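# Slide the pillow fully into its pillowcase

## Task

Get the pillow completely inside the pillowcase, with the case's open end extending clearly beyond the pillow and the pillow lying flat rather than crumpled inside; both must stay on the table (slight overhang past the table edge is acceptable); finally release them and move the grippers away.

## Robot and tools

ROBOT. Two arms, left_arm and right_arm, each with a parallel two-finger gripper. The fingers point along the gripper's +z axis and close along its y axis. A camera stand is fixed to the floor behind the arms. Calibrated bases in the scene frame: left_arm at (-0.026, +0.294, 0) m, quat_wxyz (+1.000, 0, 0, +0.023); right_arm at (-0.041, -0.314, 0) m, quat_wxyz (+1.000, 0, 0, +0.018).

FRAMES. Scene frame: origin at table-top height, halfway between the nominal arm bases; +x points out over the table, +z up, left_arm sits on the +y side (arm names do not match image left/right). Hand positions, orientations, velocities, targets and wrist-camera poses are reported in each arm's own base frame. cam_high and the table use the scene frame. Reported hand pose may be off by a few centimetres, worse at long reach.

execute_actions(actions, cameras). actions is a list of actions run one after another; each action is a list of 1 to 15 rows, one row per 1/30 s control step; if fewer than 15 rows are given, the last row is held until step 15 (each action is 0.5 s). Every row is one flat list of 14 numbers, all in [-1, 1], covering both arms even if one stays still: left_arm dx, dy, dz, rx, ry, rz, opening, then right_arm dx, dy, dz, rx, ry, rz, opening. dx, dy, dz, rx, ry, rz are an offset, not a pose: measured from that arm's Hand target as it was when the action began, along that arm's own base axes, with rotation about the Hand target position. All rows of an action refer to the same starting target, not to the previous row. Each new action or call starts from the current Hand target, so sending the same offset again moves further. Scale: 1.0 = 0.6 m for translations, 180 degrees for rotation; rx, ry, rz form a single rotation vector. A translation longer than 1.0 is shortened along its direction. Opening is absolute, not an offset: +1 fully open (about 87 mm between pads), +0.5 about 59-75 mm, 0 about 31-49 mm, -0.5 about 8-21 mm, -1 closed. A 0 in the opening slot commands a half-closed gripper, so to keep a gripper unchanged resend its current command. cameras: list of names (cam_high, cam_left_wrist, cam_right_wrist), ["all"], or []; omitted/null means all for an empty actions list, none otherwise. An unknown name invalidates the call. Call with an empty actions list to look and to see the full result fields.

zoom_image(camera, region). camera is cam_high, cam_left_wrist or cam_right_wrist and must be in the latest images; region [x0, y0, x1, y1] in pixels of that 672x504 image, origin top-left, at most 504 by 504.

finished_scene(scene). scene is the current scene number (integer). Ends the scene irreversibly; the result normally reports success. Only call it once the pillow sits inside the case without the robot touching it.

RESULTS. Each call returns after the robot stops (up to 3 s after the last action). Lines include end_effector_position (m) and end_effector_quat_wxyz per arm, Hand target (your last command after clipping; next offsets count from it), Tool commands, grip_measured (gripper position on the command scale), Joint positions (gripper last, 0 closed to 1 open), Joint velocities (may read within noise, or be left out if all do), joint torques (biased, noisy, joints 1-3 wrap at ±28 N m), motor temperatures. Joint ranges (rad): waist -2.618 to 3.054, shoulder 0 to 3.142, elbow 0 to 3.142 (straight at 2.901), wrist pitch and yaw -1.571 to 1.571, wrist roll -2.094 to 2.094.

MOTION NOTES. Commanded orientation is clipped to within 40 degrees of the measured one each step. Grippers often stop short of or below the target, and may tilt, especially far out; tiny moves may not happen or go sideways. Check the result after each move and correct: a zero offset re-requests the target, and a remaining gap can be sent as an extra offset. To stop pushing into something, set the target back beyond the gripper. A wrist near the waist axis can make a small move swing the arm.

GRIPPING. Note grip_measured at first contact, then command about 0.04 (up to 0.11 near the range ends) below it for a firm hold; less for a lighter hold. Very thin items (under 1 mm) get proportionally less force. Pads give about 20 N each; fast closing squeezes harder.

CAMERAS. cam_high, cam_left_wrist, cam_right_wrist, all 672x504; calibration (pinhole+radial, T_world_to_cam) was given for the first start; wrist camera poses update with each image and may lag during motion.

AVOID. Do not let the pillow or case fall off the table or be left off it. Do not drop things, release them while moving, slam, or push hard; never strike fixed or heavy objects. Keep the two grippers, housings and wrist cameras apart; the clearance check does not protect them, and never close one gripper on the other's fingers. Arm stops cost. Motors heat when holding loads, stretched out or straining at unreachable targets (also while idle): MOTOR HOT appears at 75 °C, at 90 °C the arm folds and goes idle, at 100 °C it collapses. Prefer smooth, low-effort moves.

Each tool is called after "Call:" in YAML: its name, and indented under it one key for each argument.

## Session

Call:
execute_actions:
  actions: []

Scene clock: 0.00 s.
left_arm: end_effector_position=(+0.3210, -0.0858, +0.2448) grip_measured=+1.000 end_effector_quat_wxyz=(+0.620, -0.119, +0.745, -0.212) | right_arm: end_effector_position=(+0.4030, +0.1126, +0.2364) grip_measured=+1.000 end_effector_quat_wxyz=(+0.554, -0.003, +0.823, +0.123)
Joint positions: left_arm=[-0.235 0.807 0.614 0.052 -0.064 -0.497 1] | right_arm=[0.267 1.292 1.035 -0.108 0.041 0.232 1]
Joint velocities: within noise
Joint torques (N m): no reading
Motor temperatures (°C): left_arm=[25 27 31 34 26 25 28] | right_arm=[24 35 31 36 24 23 28]
Heat: left arm: 34 °C; right arm: 36 °C.
Hand target: left_arm +0.3224, -0.0861, +0.2566; +0.632, -0.118, +0.735, -0.216 | right_arm +0.4030, +0.1126, +0.2403; +0.557, -0.003, +0.821, +0.124
Tool commands: left_gripper/opening=+1.0 right_gripper/opening=+1.0

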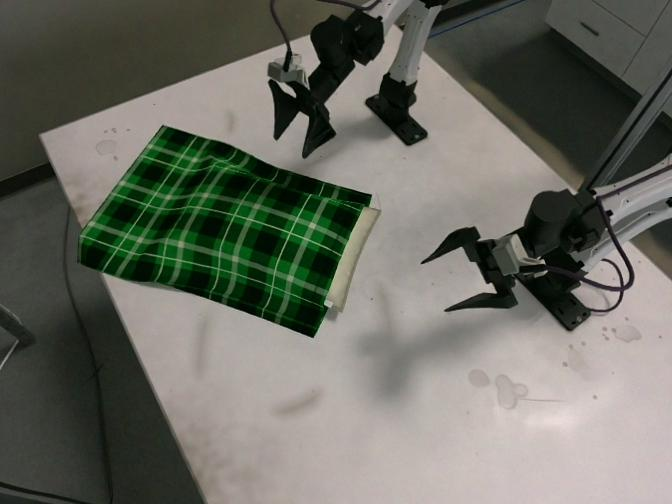

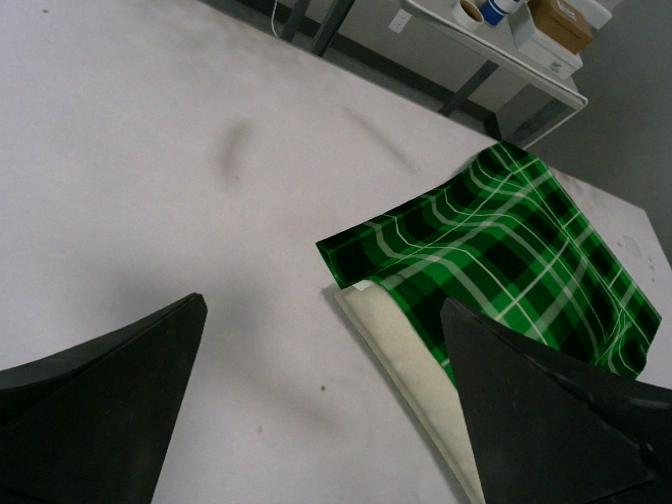

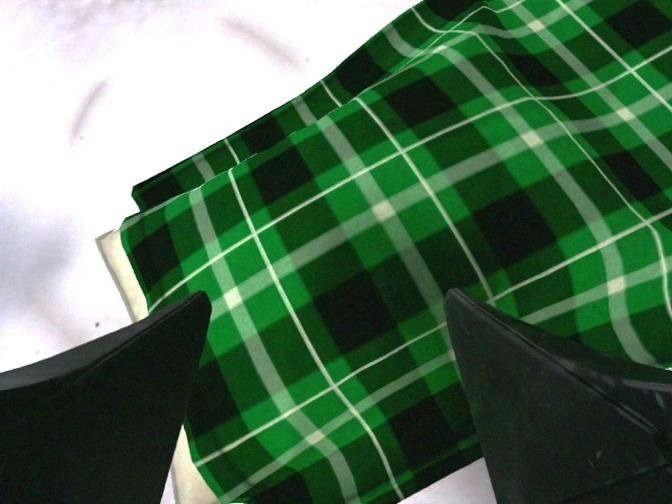

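Call:
zoom_image:
  camera: "cam_left_wrist"
  region: [300, 130, 672, 410]

Call:
zoom_image:
  camera: "cam_high"
  region: [60, 110, 400, 350]

Call:
zoom_image:
  camera: "cam_right_wrist"
  region: [60, 130, 300, 310]

Scaled by 1.355 from the camera's image (finer frame: 960x720).

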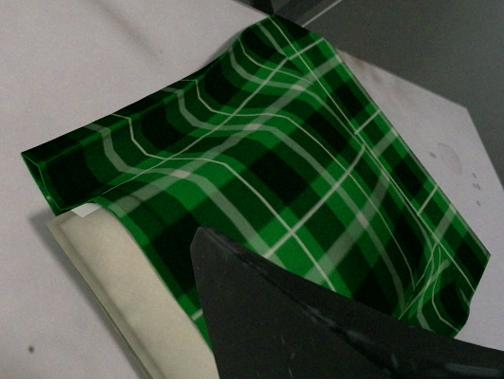

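Scaled by 1.482 from the camera's image (finer frame: 960x720).

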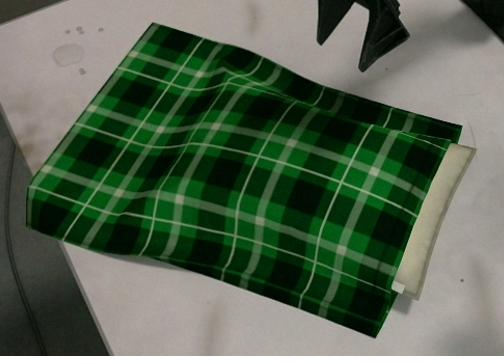

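Scaled by 2.100 from the camera's image (finer frame: 960x720).

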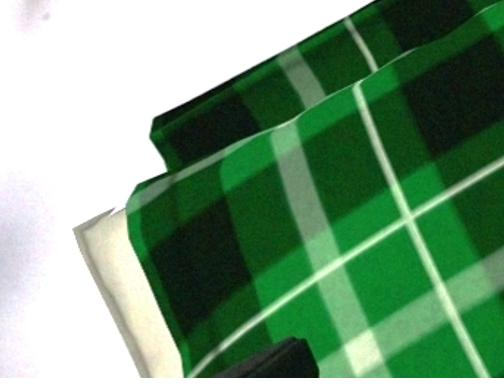

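Call:
execute_actions:
  actions:
    - [[0.059,-0.066,-0.036,0.089,0.085,-0.082,1,-0.074,0.023,-0.029,0.025,0.097,-0.066,1]]
    - [[0.059,-0.066,-0.036,0.089,0.085,-0.082,1,-0.074,0.023,-0.029,0.025,0.097,-0.066,1]]
    - [[0.059,-0.066,-0.036,0.089,0.085,-0.082,1,-0.074,0.023,-0.029,0.025,0.097,-0.066,1]]
    - [[0.059,-0.066,-0.036,0.089,0.085,-0.082,1,-0.074,0.023,-0.029,0.025,0.097,-0.066,1]]
    - [[0,0,0,0,0,0,1,0,0,0,0,0,0,1]]
  cameras: ["all"]

Scene clock: 127.20 s.
left_arm: end_effector_position=(+0.4614, -0.2417, +0.1650) grip_measured=+1.000 end_effector_quat_wxyz=(+0.224, +0.458, +0.860, -0.007) | right_arm: end_effector_position=(+0.2256, +0.1673, +0.1709) grip_measured=+1.000 end_effector_quat_wxyz=(+0.008, +0.448, +0.894, +0.001)
Joint positions: left_arm=[-0.517 2.507 2.836 -1.447 0.002 0.46 1] | right_arm=[0.499 1.62 1.554 -1.494 0.013 1.427 1]
Joint torques (N m): left_arm=[-0.79 -11.77 7.32 0.99 -0.11 0.12] | right_arm=[-0.4 -6.13 6.45 0.27 -0.14 0.04]
Motor temperatures (°C): left_arm=[25 26 40 44 25 24 26] | right_arm=[23 37 40 39 24 23 26]
Heat: left arm: 44 °C; right arm: 40 °C.
Hand target: left_arm +0.4639, -0.2445, +0.1702; +0.000, +0.461, +0.888, -0.001 | right_arm +0.2254, +0.1679, +0.1706; -0.001, +0.455, +0.890, +0.000
Off the commanded pose: left_arm 0.006 m, 26 deg | right_arm 0.001 m, 2 deg.
elbow stopped short (left arm): the move would have taken joint 3 (elbow) straighter than the controller allows.
cam_left_wrist: T_world_to_cam=[[-0.78579, -0.588, -0.19179, 0.24859], [-0.6046, 0.66495, 0.43852, 0.38935], [-0.13032, 0.46054, -0.87802, 0.46096]] pos_world=[0.49081, -0.32502, 0.28167]
cam_right_wrist: T_world_to_cam=[[-0.79946, -0.6007, 0.00458, 0.2792], [-0.38715, 0.52106, 0.76067, -0.10916], [-0.45932, 0.60635, -0.64913, 0.25798]] pos_world=[0.29944, 0.06816, 0.24921]

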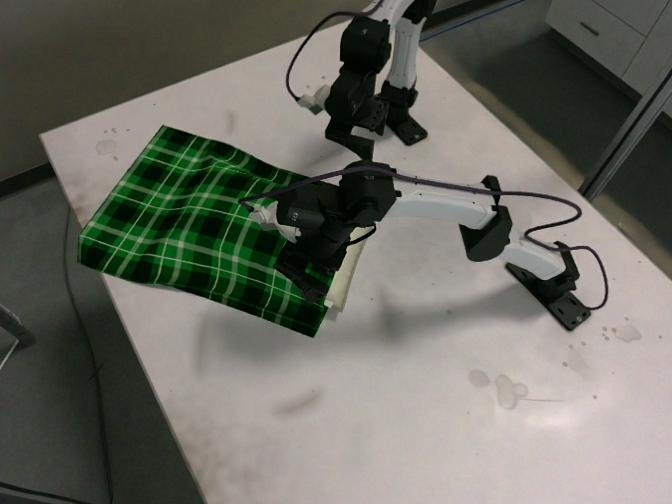

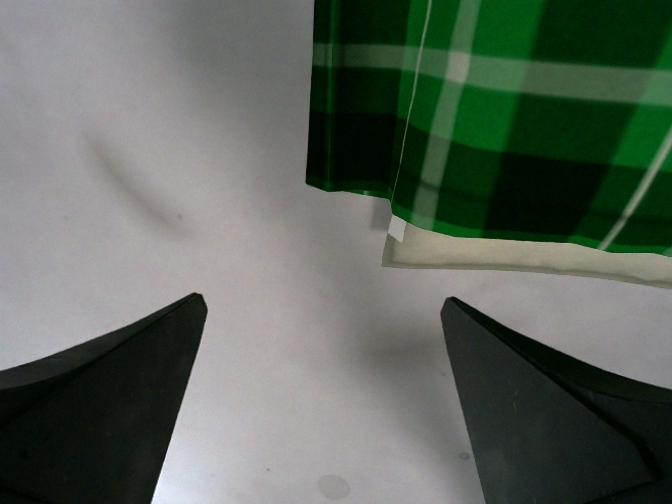

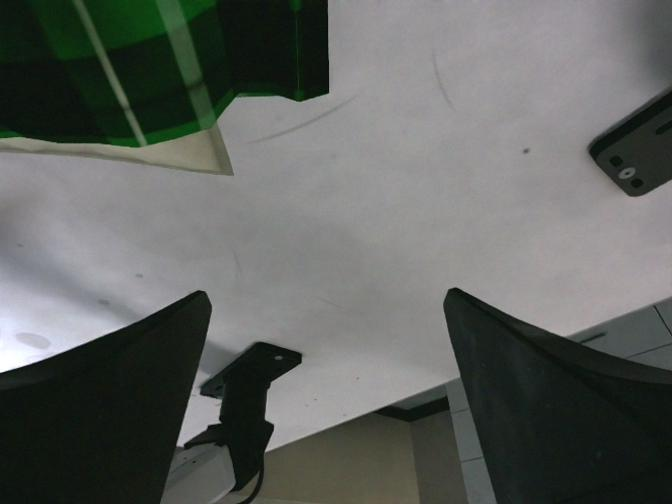

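Call:
execute_actions:
  actions:
    - [[0.028,0.002,-0.1,-0.114,-0.079,0,1,0.025,-0.007,-0.1,0,0,0,1]]
    - [[0.028,0.002,-0.1,0,0,0,1,0.025,-0.007,-0.1,0,0,0,1]]
    - [[0,0,0,0,0,0,1,0,0,0,0,0,0,1]]
  cameras: ["all"]

Scene clock: 161.80 s.
left_arm: end_effector_position=(+0.4901, -0.2396, +0.0170) grip_measured=+1.000 end_effector_quat_wxyz=(+0.153, +0.449, +0.875, -0.100) | right_arm: end_effector_position=(+0.2547, +0.1578, +0.0528) grip_measured=+1.000 end_effector_quat_wxyz=(+0.004, +0.458, +0.889, -0.004)
Joint positions: left_arm=[-0.422 2.68 2.579 -1.169 0.213 0.493 1] | right_arm=[0.425 1.736 1.21 -1.046 0.012 1.377 1]
Joint torques (N m): left_arm=[0.25 -19.45 4.46 0.95 0.17 0.13] | right_arm=[-0.12 -7.28 5.72 0.44 -0.13 -0.14]
Motor temperatures (°C): left_arm=[25 39 40 39 25 24 26] | right_arm=[23 37 37 34 24 23 26]
Heat: left arm: 40 °C; right arm: 37 °C.
Hand target: left_arm +0.4976, -0.2420, +0.0504; +0.192, +0.450, +0.866, -0.102 | right_arm +0.2554, +0.1594, +0.0507; -0.001, +0.456, +0.890, +0.000
Off the commanded pose: left_arm 0.034 m, 5 deg | right_arm 0.003 m, 1 deg.
elbow stopped short (left arm): the move would have taken joint 3 (elbow) straighter than the controller allows.
cam_left_wrist: T_world_to_cam=[[-0.81072, -0.58423, 0.03759, 0.25309], [-0.49522, 0.71862, 0.48821, 0.42872], [-0.31223, 0.37719, -0.87192, 0.40284]] pos_world=[0.54327, -0.31217, 0.13243]
cam_right_wrist: T_world_to_cam=[[-0.81313, -0.58182, 0.01757, 0.29711], [-0.36579, 0.53423, 0.76209, -0.01068], [-0.45278, 0.61326, -0.64723, 0.19756]] pos_world=[0.32714, 0.05741, 0.13079]

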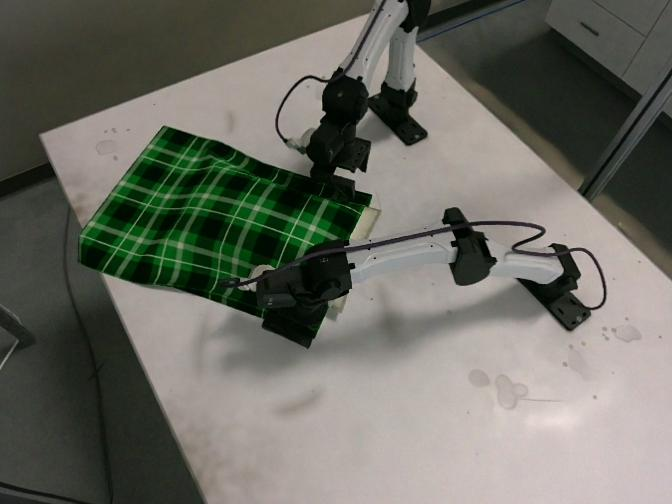

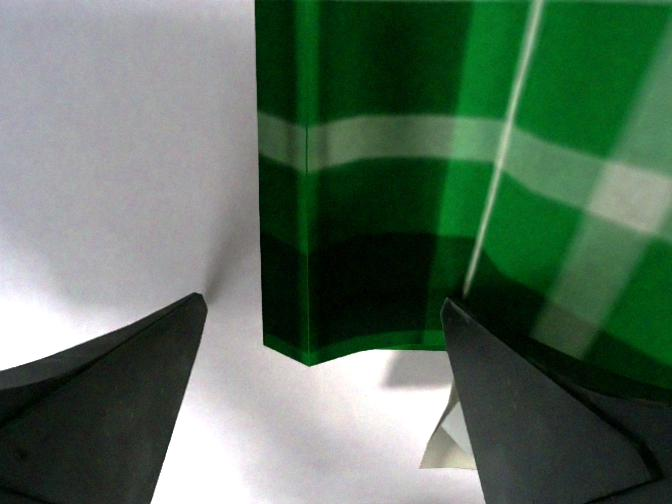

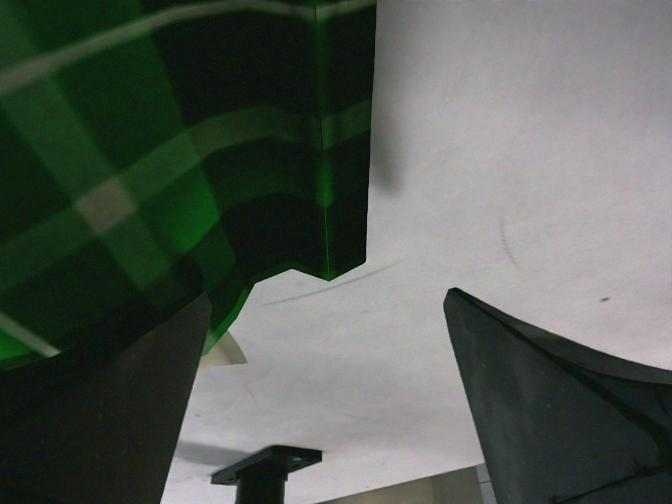

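Call:
execute_actions:
  actions:
    - [[0.006,-0.006,-0.012,0,0,0,1,0.005,0.018,-0.04,0,0,0,1]]
    - [[0.006,-0.006,-0.012,0,0,0,1,0,0,-0.039,0,0,0,1]]
    - [[0,0,0,0,0,0,1,0,0,0,0,0,0,1]]
  cameras: ["cam_left_wrist","cam_right_wrist"]

Scene clock: 185.87 s.
left_arm: end_effector_position=(+0.4951, -0.2419, +0.0216) grip_measured=+1.000 end_effector_quat_wxyz=(+0.165, +0.449, +0.873, -0.099) | right_arm: end_effector_position=(+0.2584, +0.1678, +0.0121) grip_measured=+1.000 end_effector_quat_wxyz=(+0.001, +0.453, +0.891, +0.001)
Joint positions: left_arm=[-0.422 2.68 2.594 -1.159 0.213 0.493 1] | right_arm=[0.443 1.817 1.135 -0.886 0 1.384 1]
Joint torques (N m): left_arm=[-0.4 -14.31 8.35 0.97 0.14 0.05] | right_arm=[0.85 -6.54 4.45 0.62 0 0.05]
Motor temperatures (°C): left_arm=[25 50 37 37 25 24 26] | right_arm=[23 38 37 33 24 23 26]
Heat: left arm: 50 °C; right arm: 38 °C.
Hand target: left_arm +0.5049, -0.2492, +0.0360; +0.192, +0.450, +0.866, -0.102 | right_arm +0.2584, +0.1703, +0.0033; -0.001, +0.455, +0.890, +0.000
Off the commanded pose: left_arm 0.019 m, 3 deg | right_arm 0.009 m, 0 deg.
cam_left_wrist: T_world_to_cam=[[-0.81139, -0.58395, 0.0256, 0.25627], [-0.50576, 0.72335, 0.47008, 0.43729], [-0.29302, 0.36847, -0.88225, 0.39788]] pos_world=[0.54568, -0.31328, 0.13891]
cam_right_wrist: T_world_to_cam=[[-0.80681, -0.59071, 0.01105, 0.30649], [-0.3705, 0.52043, 0.76934, 0.01975], [-0.46021, 0.61662, -0.63874, 0.16808]] pos_world=[0.33195, 0.06712, 0.08878]

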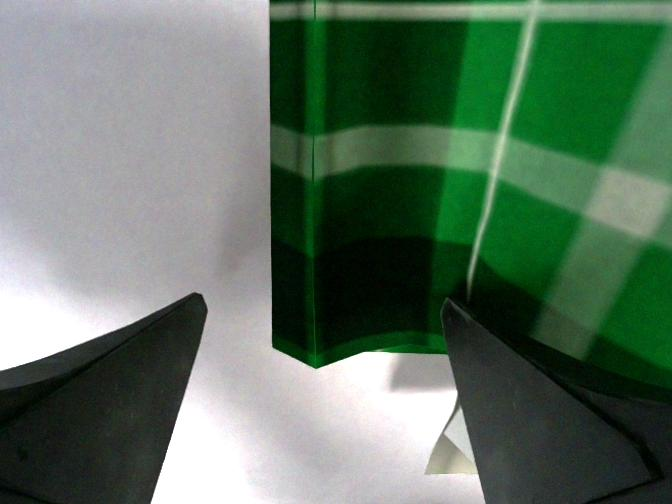

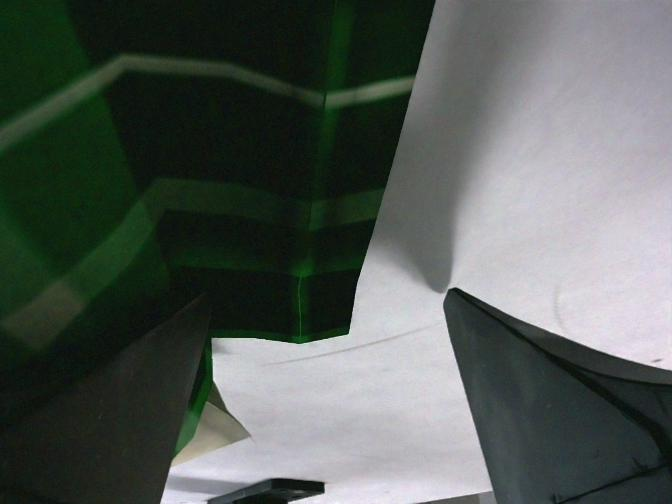

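Call:
execute_actions:
  actions:
    - [[0,0,-0.045,0,0,0,1,0.004,0.003,-0.006,0,0,0,1]]
    - [[0,0,0,0,0,0,1,0,0,0,0,0,0,0.3]]
    - [[0,0,0,0,0,0,1,0,0,0,0,0,0,-0.3]]
    - [[0,0,0,0,0,0,1,0,0,0,0,0,0,-1]]
    - [[0,0,0,0,0,0,1,0,0,0,0,0,0,-1]]
  cameras: ["cam_left_wrist","cam_right_wrist"]

Scene clock: 196.63 s.
left_arm: end_effector_position=(+0.5006, -0.2463, +0.0148) grip_measured=+1.000 end_effector_quat_wxyz=(+0.181, +0.450, +0.868, -0.103) | right_arm: end_effector_position=(+0.2718, +0.1767, +0.0109) grip_measured=-0.739 end_effector_quat_wxyz=(+0.013, +0.457, +0.889, +0.028)
Joint positions: left_arm=[-0.422 2.653 2.507 -1.066 0.224 0.493 1] | right_arm=[0.443 1.824 1.136 -0.821 -0.013 1.393 0.131]
Joint torques (N m): left_arm=[-0.39 -14.02 2.96 1.35 0.05 0.04] | right_arm=[1.01 -5.86 5.05 0.19 0.15 -0.03]
Heat: left arm: 52 °C; right arm: 37 °C.
Hand target: left_arm +0.5048, -0.2492, +0.0089; +0.191, +0.450, +0.866, -0.102 | right_arm +0.2608, +0.1721, -0.0003; -0.001, +0.455, +0.890, +0.000
Off the commanded pose: left_arm 0.008 m, 1 deg | right_arm 0.016 m, 4 deg.
cam_left_wrist: T_world_to_cam=[[-0.81398, -0.58065, 0.01713, 0.26057], [-0.51533, 0.73539, 0.44004, 0.45467], [-0.26811, 0.34935, -0.89782, 0.37819]] pos_world=[0.5478, -0.31518, 0.13501]
cam_right_wrist: T_world_to_cam=[[-0.81107, -0.58292, -0.0487, 0.32316], [-0.40228, 0.4954, 0.7699, 0.03414], [-0.42466, 0.64403, -0.6363, 0.15341]] pos_world=[0.34099, 0.07266, 0.08707]

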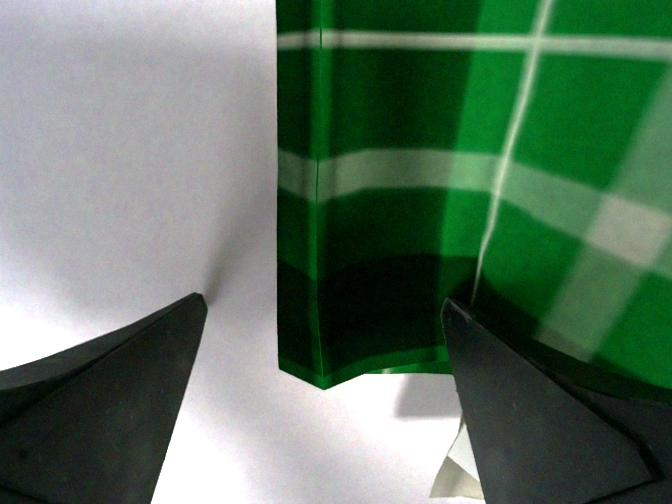

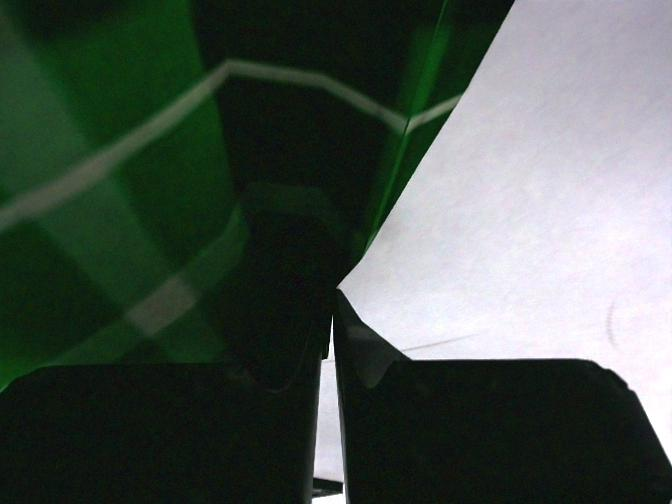

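Call:
execute_actions:
  actions:
    - [[0,0,-0.022,0,0,0,1,0,0,0.01,0,0,0,-1]]
    - [[0,0,0,0,0,0,0.3,0,0,0,0,0,0,-1]]
    - [[0,0,0,0,0,0,-0.3,0,0,0,0,0,0,-1]]
    - [[0,0,0,0,0,0,-1,0,0,0,0,0,0,-1]]
    - [[0,0,0,0,0,0,-1,0,0,0,0,0,0,-1]]
  cameras: ["all"]

Scene clock: 205.83 s.
left_arm: end_effector_position=(+0.5026, -0.2576, +0.0159) grip_measured=-0.843 end_effector_quat_wxyz=(+0.201, +0.451, +0.861, -0.118) | right_arm: end_effector_position=(+0.2697, +0.1757, +0.0115) grip_measured=-0.739 end_effector_quat_wxyz=(+0.010, +0.457, +0.889, +0.024)
Joint positions: left_arm=[-0.429 2.623 2.443 -0.99 0.253 0.484 0.079] | right_arm=[0.443 1.824 1.139 -0.835 -0.013 1.393 0.131]
Joint torques (N m): left_arm=[0.25 -12.16 2.89 1.23 -0.19 0.14] | right_arm=[0.99 -6.79 5.93 0.09 0.15 -0.03]
Heat: left arm: 53 °C; right arm: 37 °C.
Hand target: left_arm +0.5048, -0.2493, -0.0044; +0.191, +0.450, +0.866, -0.102 | right_arm +0.2609, +0.1721, +0.0057; -0.001, +0.455, +0.890, +0.000
Off the commanded pose: left_arm 0.022 m, 2 deg | right_arm 0.011 m, 3 deg.
cam_left_wrist: T_world_to_cam=[[-0.82027, -0.57151, 0.02307, 0.26109], [-0.51763, 0.75889, 0.39515, 0.47147], [-0.24334, 0.31218, -0.91833, 0.36201]] pos_world=[0.5463, -0.3216, 0.14012]
cam_right_wrist: T_world_to_cam=[[-0.81149, -0.58315, -0.0378, 0.32078], [-0.39454, 0.49903, 0.77156, 0.03049], [-0.43107, 0.64103, -0.63503, 0.15581]] pos_world=[0.3395, 0.07197, 0.08755]

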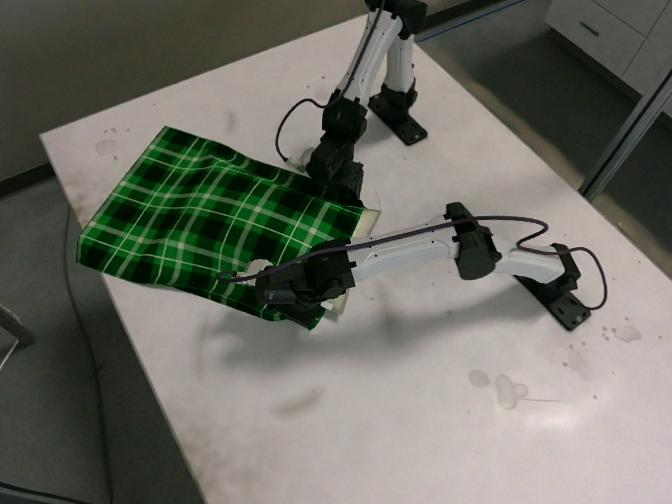

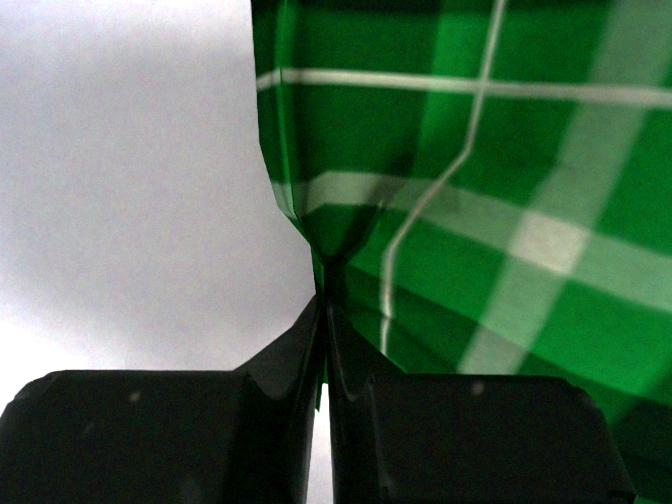

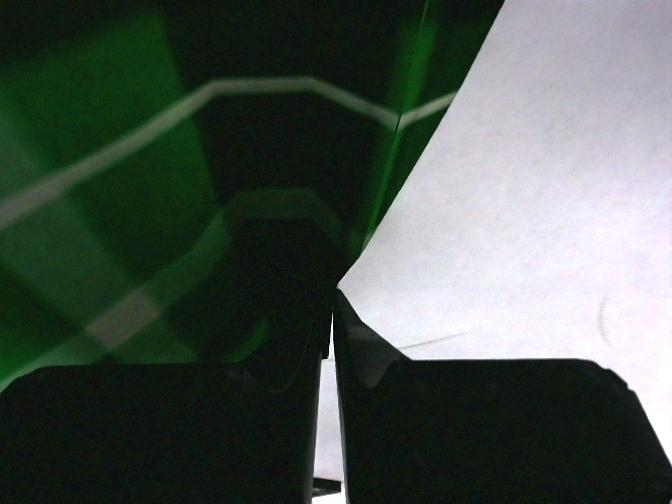

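Call:
execute_actions:
  actions:
    - [[-0.045,0.02,0.088,-0.0164,-0.032,0.0358,-1,0.0115,-0.006,0.086,-0.0245,-0.048,0.032,-1]]
    - [[-0.045,0.02,0.088,-0.0164,-0.032,0.0358,-1,0.0115,-0.006,0.086,-0.0245,-0.048,0.032,-1]]
    - [[-0.045,0.02,0.088,-0.0164,-0.032,0.0358,-1,0.0115,-0.006,0.086,-0.0245,-0.048,0.032,-1]]
    - [[-0.045,0.02,0.088,-0.0164,-0.032,0.0358,-1,0.0115,-0.006,0.086,-0.0245,-0.048,0.032,-1]]
  cameras: ["all"]

Scene clock: 237.50 s.
left_arm: end_effector_position=(+0.3917, -0.2027, +0.1917) grip_measured=-0.843 end_effector_quat_wxyz=(+0.393, +0.247, +0.883, -0.061) | right_arm: end_effector_position=(+0.2872, +0.1619, +0.2023) grip_measured=-0.740 end_effector_quat_wxyz=(+0.314, +0.250, +0.916, +0.004)
Joint positions: left_arm=[-0.507 1.631 1.452 -0.574 -0.059 0.064 0.079] | right_arm=[0.668 1.483 1.475 -1.141 0.495 1.093 0.13]
Joint torques (N m): left_arm=[-0.59 -9.51 5.96 1.82 -0.36 0.02] | right_arm=[0.58 -7.47 8.16 1 0.61 -0.17]
Heat: left arm: 51 °C; right arm: 37 °C.
Hand target: left_arm +0.3968, -0.2013, +0.2069; +0.421, +0.237, +0.874, -0.054 | right_arm +0.2884, +0.1577, +0.2121; +0.329, +0.246, +0.912, +0.000
Off the commanded pose: left_arm 0.016 m, 4 deg | right_arm 0.011 m, 2 deg.
cam_left_wrist: T_world_to_cam=[[-0.47796, -0.87446, -0.08288, 0.02227], [-0.87829, 0.47442, 0.05942, 0.45089], [-0.01264, 0.10119, -0.99479, 0.3608]] pos_world=[0.41122, -0.23095, 0.33397]
cam_right_wrist: T_world_to_cam=[[-0.46199, -0.87375, -0.15206, 0.30399], [-0.87272, 0.41737, 0.2533, 0.15255], [-0.15785, 0.24973, -0.95536, 0.34303]] pos_world=[0.32773, 0.11627, 0.33531]

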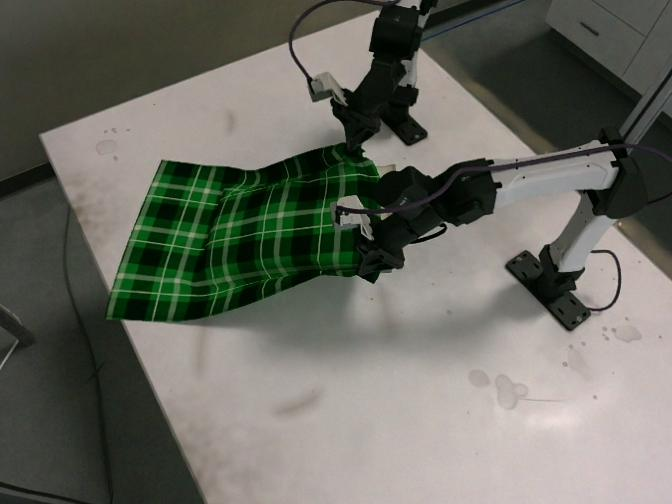

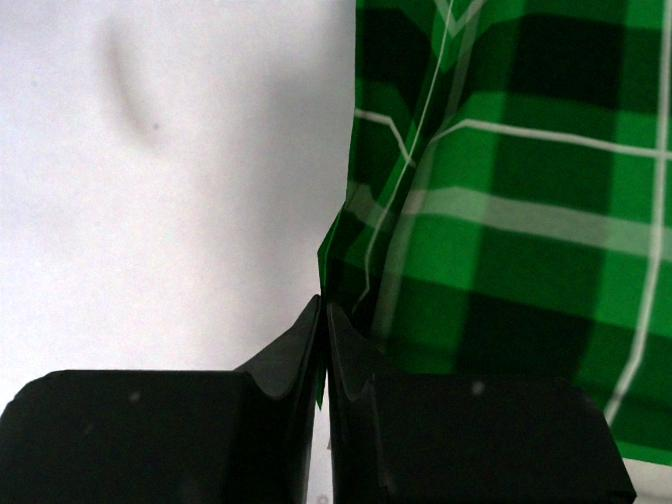

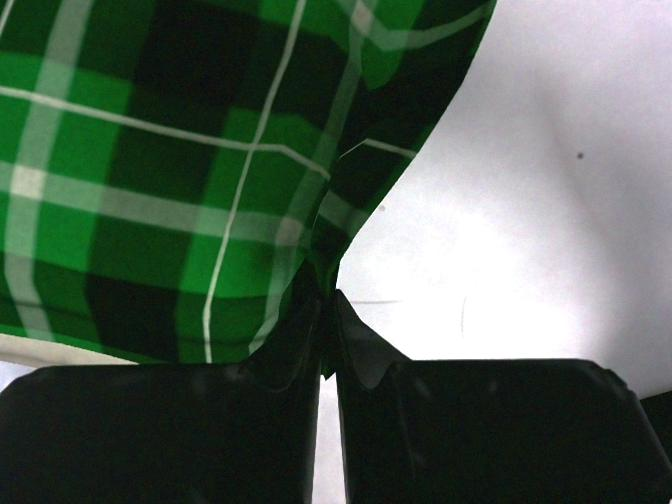

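Call:
execute_actions:
  actions:
    - [[-0.045,0.02,0.088,-0.0164,-0.032,0.0358,-1,0.0115,-0.006,0.086,-0.0245,-0.048,0.032,-1]]
    - [[-0.045,0.02,0.088,-0.0164,-0.032,0.0358,-1,0.0115,-0.006,0.086,-0.0245,-0.048,0.032,-1]]
    - [[-0.045,0.02,0.088,-0.0164,-0.032,0.0358,-1,0.0115,-0.006,0.086,-0.0245,-0.048,0.032,-1]]
    - [[-0.045,0.02,0.088,-0.0164,-0.032,0.0358,-1,0.0115,-0.006,0.086,-0.0245,-0.048,0.032,-1]]
  cameras: ["all"]

Scene clock: 247.30 s.
left_arm: end_effector_position=(+0.2872, -0.1559, +0.3955) grip_measured=-0.843 end_effector_quat_wxyz=(+0.586, +0.024, +0.810, +0.010) | right_arm: end_effector_position=(+0.3151, +0.1469, +0.4063) grip_measured=-0.741 end_effector_quat_wxyz=(+0.593, -0.008, +0.805, -0.009)
Joint positions: left_arm=[-0.863 1.27 1.702 -0.895 -0.796 -0.295 0.079] | right_arm=[0.75 1.317 1.755 -0.84 0.714 0.247 0.13]
Joint torques (N m): left_arm=[-0.73 -3.29 8.55 1.8 -0.52 0.02] | right_arm=[-0.57 -5.71 6.27 2.21 0.11 -0.16]
Heat: left arm: 49 °C; right arm: 37 °C.
Hand target: left_arm +0.2888, -0.1533, +0.4182; +0.609, -0.001, +0.793, +0.000 | right_arm +0.3160, +0.1433, +0.4184; +0.608, +0.000, +0.794, +0.000
Off the commanded pose: left_arm 0.023 m, 4 deg | right_arm 0.013 m, 3 deg.
cam_left_wrist: T_world_to_cam=[[-0.02182, -0.99902, -0.03859, -0.13782], [-0.92902, 0.03452, -0.36842, 0.43999], [0.36939, 0.02781, -0.92886, 0.41019]] pos_world=[0.25423, -0.16428, 0.53779]
cam_right_wrist: T_world_to_cam=[[-0.01063, -0.99948, 0.03053, 0.13687], [-0.92442, -0.00182, -0.38137, 0.46717], [0.38122, -0.03228, -0.92392, 0.40485]] pos_world=[0.27898, 0.15072, 0.54803]

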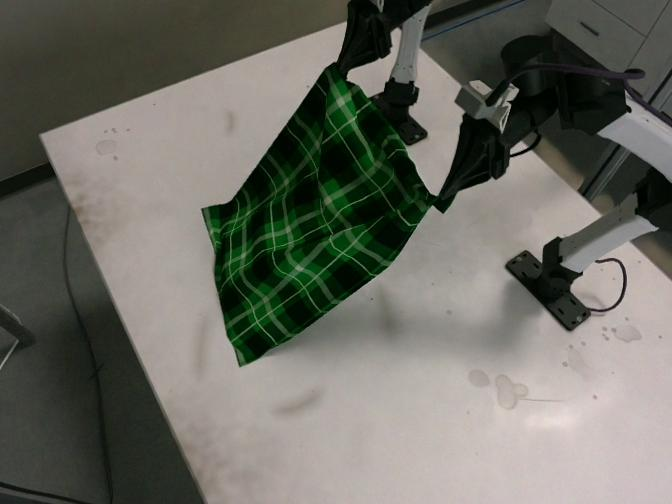

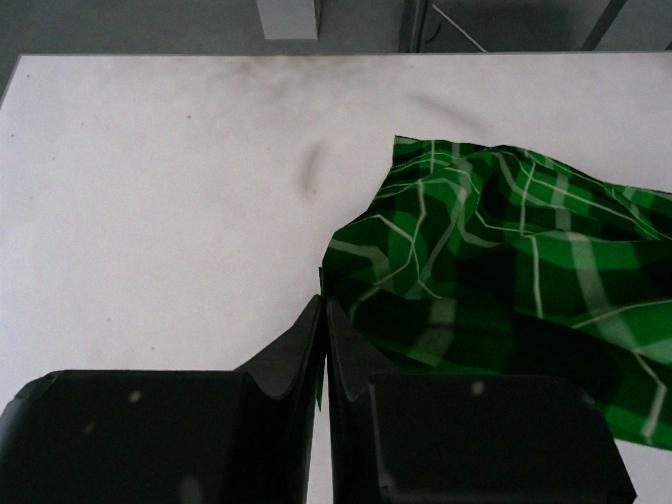

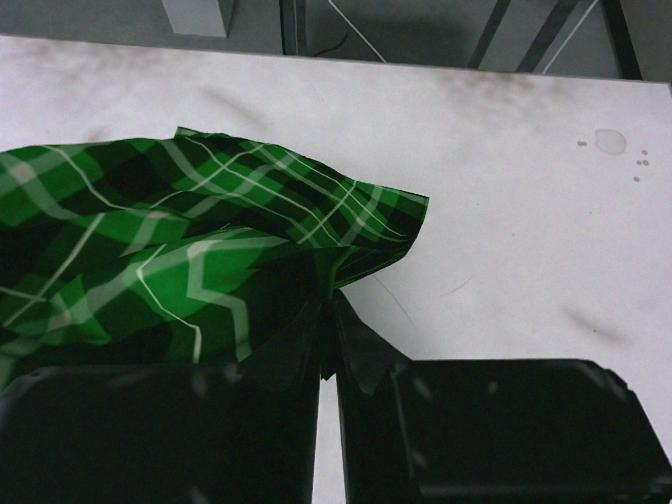

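Call:
execute_actions:
  actions:
    - [[0.02,0,0.08,0,0,0,-1,0.01,0,0.08,0,0,0,-1]]
    - [[0.02,0,0.08,0,0,0,-1,0.01,0,0.08,0,0,0,-1]]
    - [[0,0,-0.08,0,0,0,-1,0,0,-0.08,0,0,0,-1]]
    - [[0,0,0.09,0,0,0,-1,0,0,0.09,0,0,0,-1]]
    - [[0,0,-0.08,0,0,0,-1,0,0,-0.08,0,0,0,-1]]
    - [[0,0,0.08,0,0,0,-1,0,0,0.08,0,0,0,-1]]
    - [[0,0,0,0,0,0,-1,0,0,0,0,0,0,-1]]
  cameras: ["all"]

Scene clock: 261.67 s.
left_arm: end_effector_position=(+0.3135, -0.1567, +0.5053) grip_measured=-0.844 end_effector_quat_wxyz=(+0.614, +0.017, +0.789, +0.001) | right_arm: end_effector_position=(+0.3294, +0.1455, +0.5096) grip_measured=-0.740 end_effector_quat_wxyz=(+0.620, -0.008, +0.785, +0.001)
Joint positions: left_arm=[-0.789 1.792 2.841 -1.387 -0.741 -0.21 0.078] | right_arm=[0.707 1.801 2.849 -1.349 0.673 0.182 0.13]
Joint torques (N m): left_arm=[-0.4 -5.45 4.4 1.92 -0.33 0.14] | right_arm=[0.4 -6.19 4.59 2.16 0.15 -0.16]
Motor temperatures (°C): left_arm=[25 45 38 39 25 24 27] | right_arm=[23 36 36 33 24 23 27]
Heat: left arm: 45 °C; right arm: 36 °C.
Hand target: left_arm +0.3128, -0.1534, +0.5201; +0.609, -0.001, +0.793, +0.000 | right_arm +0.3280, +0.1433, +0.5204; +0.608, +0.000, +0.794, +0.000
Off the commanded pose: left_arm 0.015 m, 2 deg | right_arm 0.011 m, 2 deg.
elbow stopped short (right arm): the move would have taken joint 3 (elbow) straighter than the controller allows.
elbow stopped short (left arm): the move would have taken joint 3 (elbow) straighter than the controller allows.
cam_left_wrist: T_world_to_cam=[[-0.0203, -0.99967, -0.01585, -0.14591], [-0.9013, 0.02516, -0.43247, 0.52715], [0.43273, 0.0055, -0.90151, 0.46543]] pos_world=[0.27075, -0.16169, 0.64525]
cam_right_wrist: T_world_to_cam=[[0.00151, -0.9999, 0.01432, 0.13674], [-0.89659, -0.0077, -0.44279, 0.54275], [0.44286, -0.01217, -0.89651, 0.45773]] pos_world=[0.28371, 0.14648, 0.64872]

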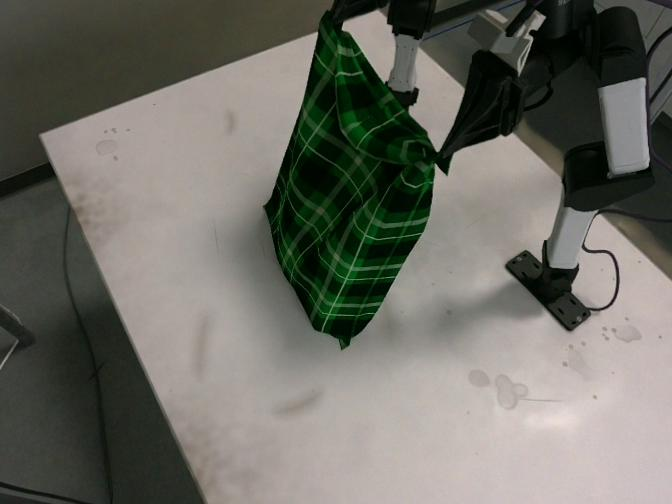

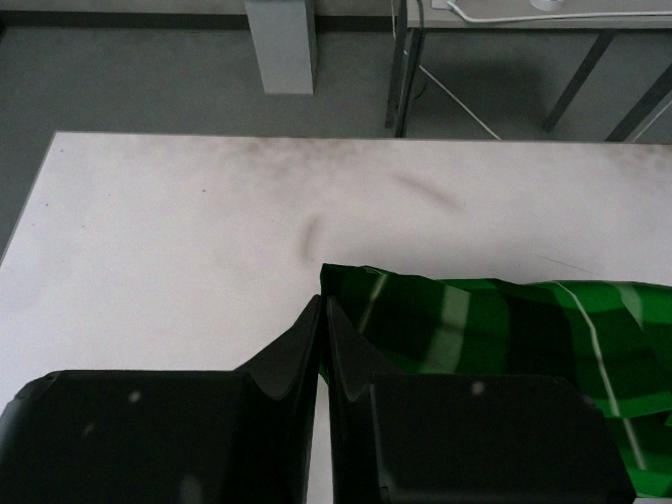

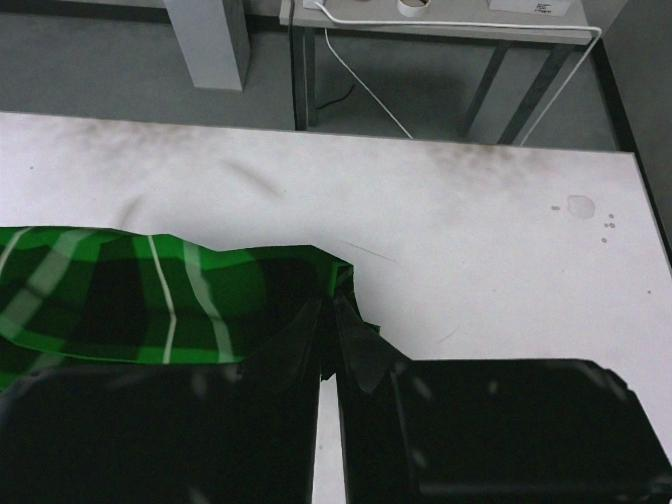

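Call:
execute_actions:
  actions:
    - [[-0.03,0,0.04,0,0,0,-1,-0.03,0,0.04,0,0,0,-1]]
    - [[-0.073,0,0.02,0,0,0,-1,-0.069,0,0.02,0,0,0,-1]]
    - [[-0.073,0,0.02,0,0,0,-1,-0.069,0,0.02,0,0,0,-1]]
    - [[-0.073,0,0,0,0,0,-1,-0.069,0,0,0,0,0,-1]]
    - [[-0.043,0,0,0,0,0,-1,-0.039,0,0,0,0,0,-1]]
  cameras: ["all"]

Scene clock: 369.43 s.
left_arm: end_effector_position=(+0.1363, -0.1668, +0.5614) grip_measured=-0.844 end_effector_quat_wxyz=(+0.696, +0.110, +0.703, -0.100) | right_arm: end_effector_position=(+0.1624, +0.1554, +0.5628) grip_measured=-0.740 end_effector_quat_wxyz=(+0.704, -0.049, +0.708, +0.030)
Joint positions: left_arm=[-1.833 1.602 2.846 -1.568 -1.534 -0.309 0.078] | right_arm=[1.657 1.638 2.853 -1.512 1.545 0.271 0.13]
Joint torques (N m): left_arm=[-0.88 -3.47 2.33 1.34 -0.5 -0.02] | right_arm=[0.8 -4.04 2.69 1.54 0.51 0.03]
Motor temperatures (°C): left_arm=[25 34 33 42 25 24 27] | right_arm=[23 35 33 36 23 23 27]
Heat: left arm: 42 °C; right arm: 36 °C.
Hand target: left_arm +0.1377, -0.1533, +0.5681; +0.609, -0.001, +0.793, +0.001 | right_arm +0.1624, +0.1432, +0.5685; +0.608, +0.000, +0.794, +0.000
Off the commanded pose: left_arm 0.015 m, 22 deg | right_arm 0.013 m, 16 deg.
elbow stopped short (left arm): the move would have taken joint 3 (elbow) straighter than the controller allows.
elbow stopped short (right arm): the move would have taken joint 3 (elbow) straighter than the controller allows.
joint sent to its limit (left arm) — joint 5 (wrist yaw), lower limit. The joint targets are off in orientation, not in position.
cam_left_wrist: T_world_to_cam=[[-0.29114, -0.95666, -0.00595, -0.12017], [-0.74085, 0.22939, -0.63128, 0.51571], [0.60529, -0.17938, -0.77553, 0.4676]] pos_world=[0.06405, -0.14938, 0.68748]
cam_right_wrist: T_world_to_cam=[[0.09691, -0.99487, 0.02886, 0.12176], [-0.76882, -0.09324, -0.63263, 0.51608], [0.63208, 0.03912, -0.77392, 0.4718]] pos_world=[0.08676, 0.15079, 0.68811]

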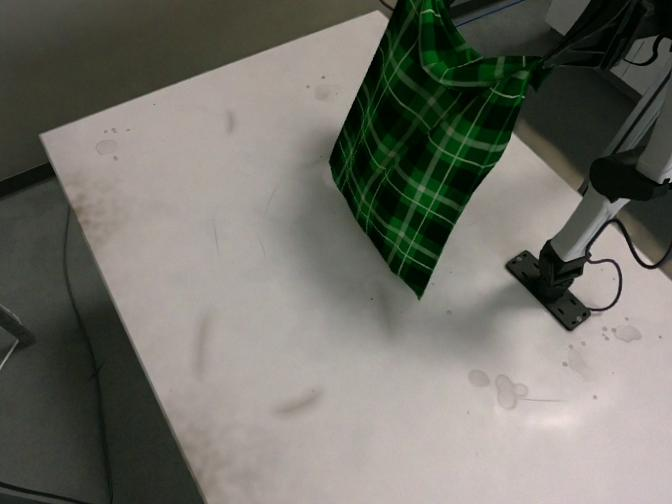

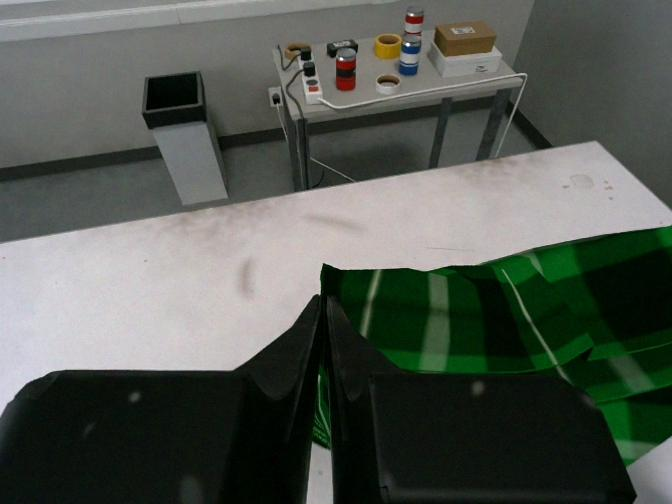

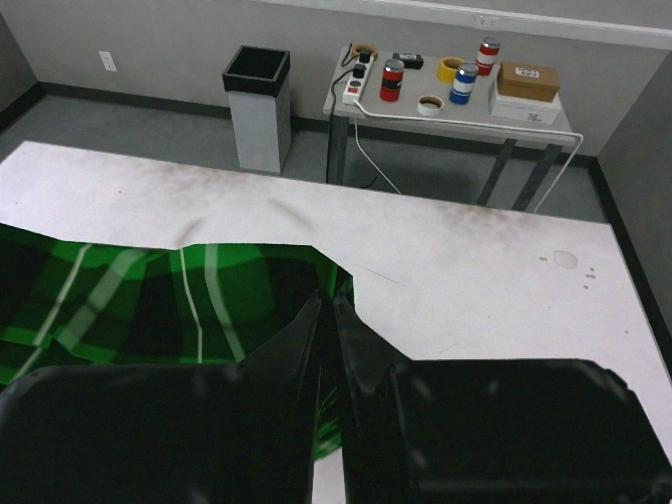

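Call:
execute_actions:
  actions:
    - [[0.11,0,-0.02,0,0,0,-1,0.11,0,-0.02,0,0,0,-1]]
    - [[0.11,0,-0.02,0,0,0,-1,0.11,0,-0.02,0,0,0,-1]]
    - [[0.125,0,-0.058,0,0,0,-1,0.125,0,-0.058,0,0,0,-1]]
    - [[0.125,0,-0.058,0,0,0,-1,0.125,0,-0.058,0,0,0,-1]]
    - [[0.125,0,-0.067,0,0.03,0,-1,0.125,0,-0.067,0,0.03,0,-1]]
    - [[0.1,0,-0.083,0,0.03,0,-1,0.1,0,-0.083,0,0.03,0,-1]]
    - [[0.083,0,-0.1,0,0.03,0,-1,0.083,0,-0.1,0,0.03,0,-1]]
  cameras: ["all"]

Scene clock: 393.43 s.
left_arm: end_effector_position=(+0.5981, -0.1537, +0.3043) grip_measured=-0.844 end_effector_quat_wxyz=(+0.539, +0.008, +0.842, -0.012) | right_arm: end_effector_position=(+0.6256, +0.1428, +0.3081) grip_measured=-0.759 end_effector_quat_wxyz=(+0.573, -0.006, +0.819, +0.016)
Joint positions: left_arm=[-0.315 2.417 2.86 -0.892 -0.256 -0.135 0.078] | right_arm=[0.28 2.452 2.857 -0.765 0.23 0.107 0.121]
Joint torques (N m): left_arm=[0.08 -13.33 5.56 2.16 -0.11 0.15] | right_arm=[-0.02 -16.02 7.04 2.35 -0.11 -0.13]
Heat: left arm: 41 °C; right arm: 35 °C.
Hand target: left_arm +0.6044, -0.1535, +0.3244; +0.491, -0.001, +0.871, +0.001 | right_arm +0.6292, +0.1433, +0.3249; +0.491, +0.000, +0.871, +0.000
Off the commanded pose: left_arm 0.021 m, 7 deg | right_arm 0.017 m, 11 deg.
elbow stopped short (left arm): the move would have taken joint 3 (elbow) straighter than the controller allows.
elbow stopped short (right arm): the move would have taken joint 3 (elbow) straighter than the controller allows.
cam_left_wrist: T_world_to_cam=[[-0.02025, -0.99963, 0.0184, -0.15073], [-0.96577, 0.01479, -0.25898, 0.68073], [0.25861, -0.02302, -0.96571, 0.28025]] pos_world=[0.5819, -0.1543, 0.44971]
cam_right_wrist: T_world_to_cam=[[0.01534, -0.99979, -0.01336, 0.13646], [-0.94185, -0.00996, -0.33589, 0.71479], [0.33569, 0.01773, -0.94181, 0.22245]] pos_world=[0.59645, 0.13961, 0.45142]

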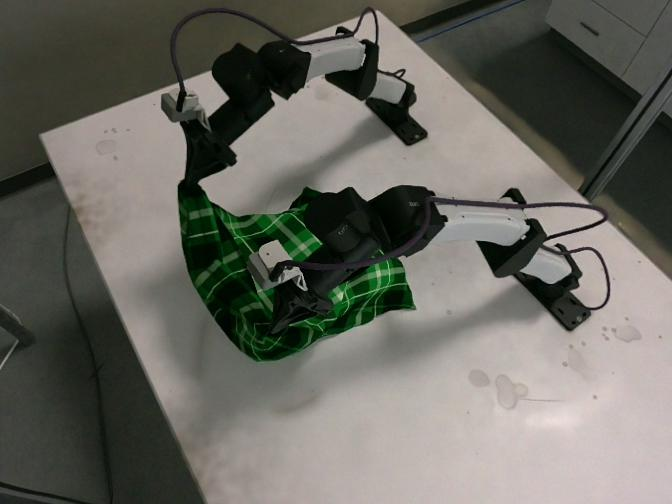

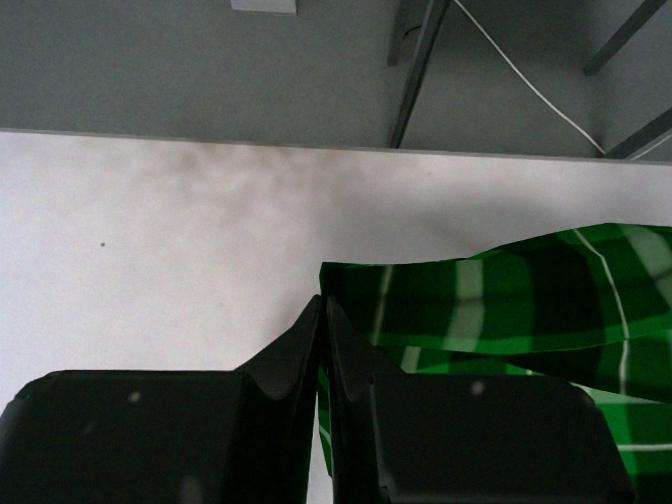

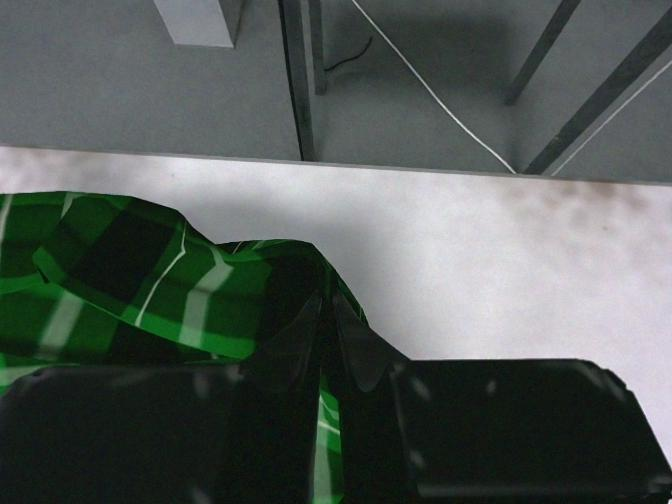

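Call:
execute_actions:
  actions:
    - [[0.067,0,-0.1,0,0.02,0,-1,0.067,0,-0.1,0,0.02,0,-1]]
    - [[0.05,0,-0.117,0,0,0,-1,0.05,0,-0.117,0,0,0,-1]]
    - [[0.05,0,-0.117,0,0,0,-1,0.05,0,-0.117,0,0,0,-1]]
    - [[0.02,0,-0.1,0,0,0,-1,0.02,0,-0.1,0,0,0,-1]]
  cameras: ["all"]

Scene clock: 401.60 s.
left_arm: end_effector_position=(+0.7078, -0.1572, +0.0588) grip_measured=-0.844 end_effector_quat_wxyz=(+0.517, +0.005, +0.856, -0.016) | right_arm: end_effector_position=(+0.7377, +0.1452, +0.0719) grip_measured=-0.761 end_effector_quat_wxyz=(+0.583, -0.003, +0.812, +0.031)
Joint positions: left_arm=[-0.258 2.928 2.86 -0.427 -0.196 -0.129 0.078] | right_arm=[0.226 2.973 2.865 -0.222 0.16 0.104 0.12]
Joint torques (N m): left_arm=[0.72 -14.93 6.74 1.97 -0.03 0.14] | right_arm=[-0.34 -17.1 7.47 2.17 -0.17 -0.15]
Heat: left arm: 42 °C; right arm: 38 °C.
Hand target: left_arm +0.7167, -0.1535, +0.0641; +0.463, -0.001, +0.886, +0.001 | right_arm +0.7414, +0.1432, +0.0645; +0.463, +0.000, +0.886, +0.000
Off the commanded pose: left_arm 0.011 m, 7 deg | right_arm 0.008 m, 17 deg.
elbow stopped short (left arm): the move would have taken joint 3 (elbow) straighter than the controller allows.
elbow stopped short (right arm): the move would have taken joint 3 (elbow) straighter than the controller allows.
cam_left_wrist: T_world_to_cam=[[-0.0192, -0.99943, 0.02772, -0.14876], [-0.9779, 0.013, -0.20865, 0.72862], [0.20817, -0.03112, -0.9776, 0.04986]] pos_world=[0.69928, -0.1566, 0.2049]
cam_right_wrist: T_world_to_cam=[[0.02871, -0.99879, -0.0399, 0.12588], [-0.93357, -0.01253, -0.35818, 0.73693], [0.35725, 0.04753, -0.9328, -0.05855]] pos_world=[0.70528, 0.13774, 0.21436]

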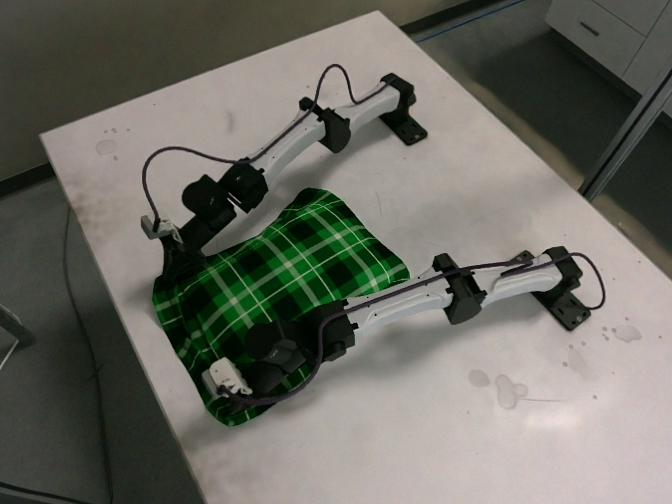

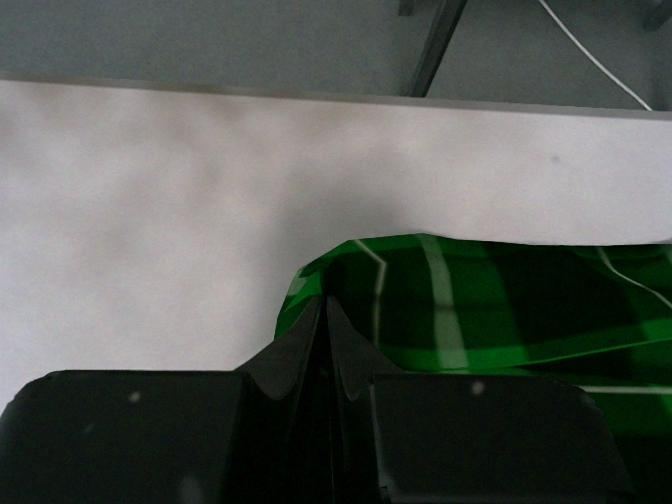

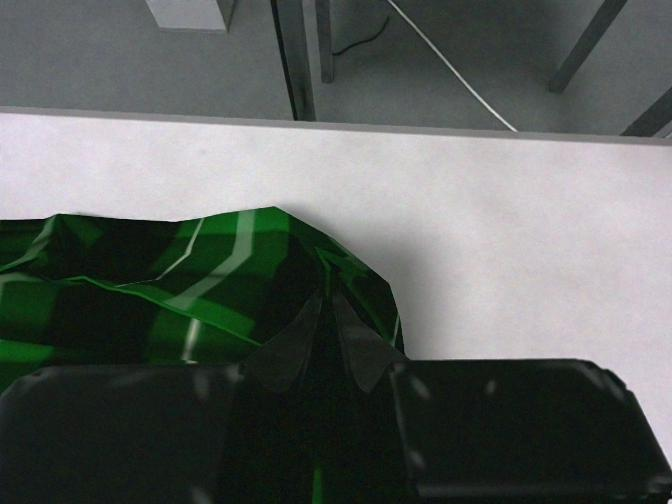

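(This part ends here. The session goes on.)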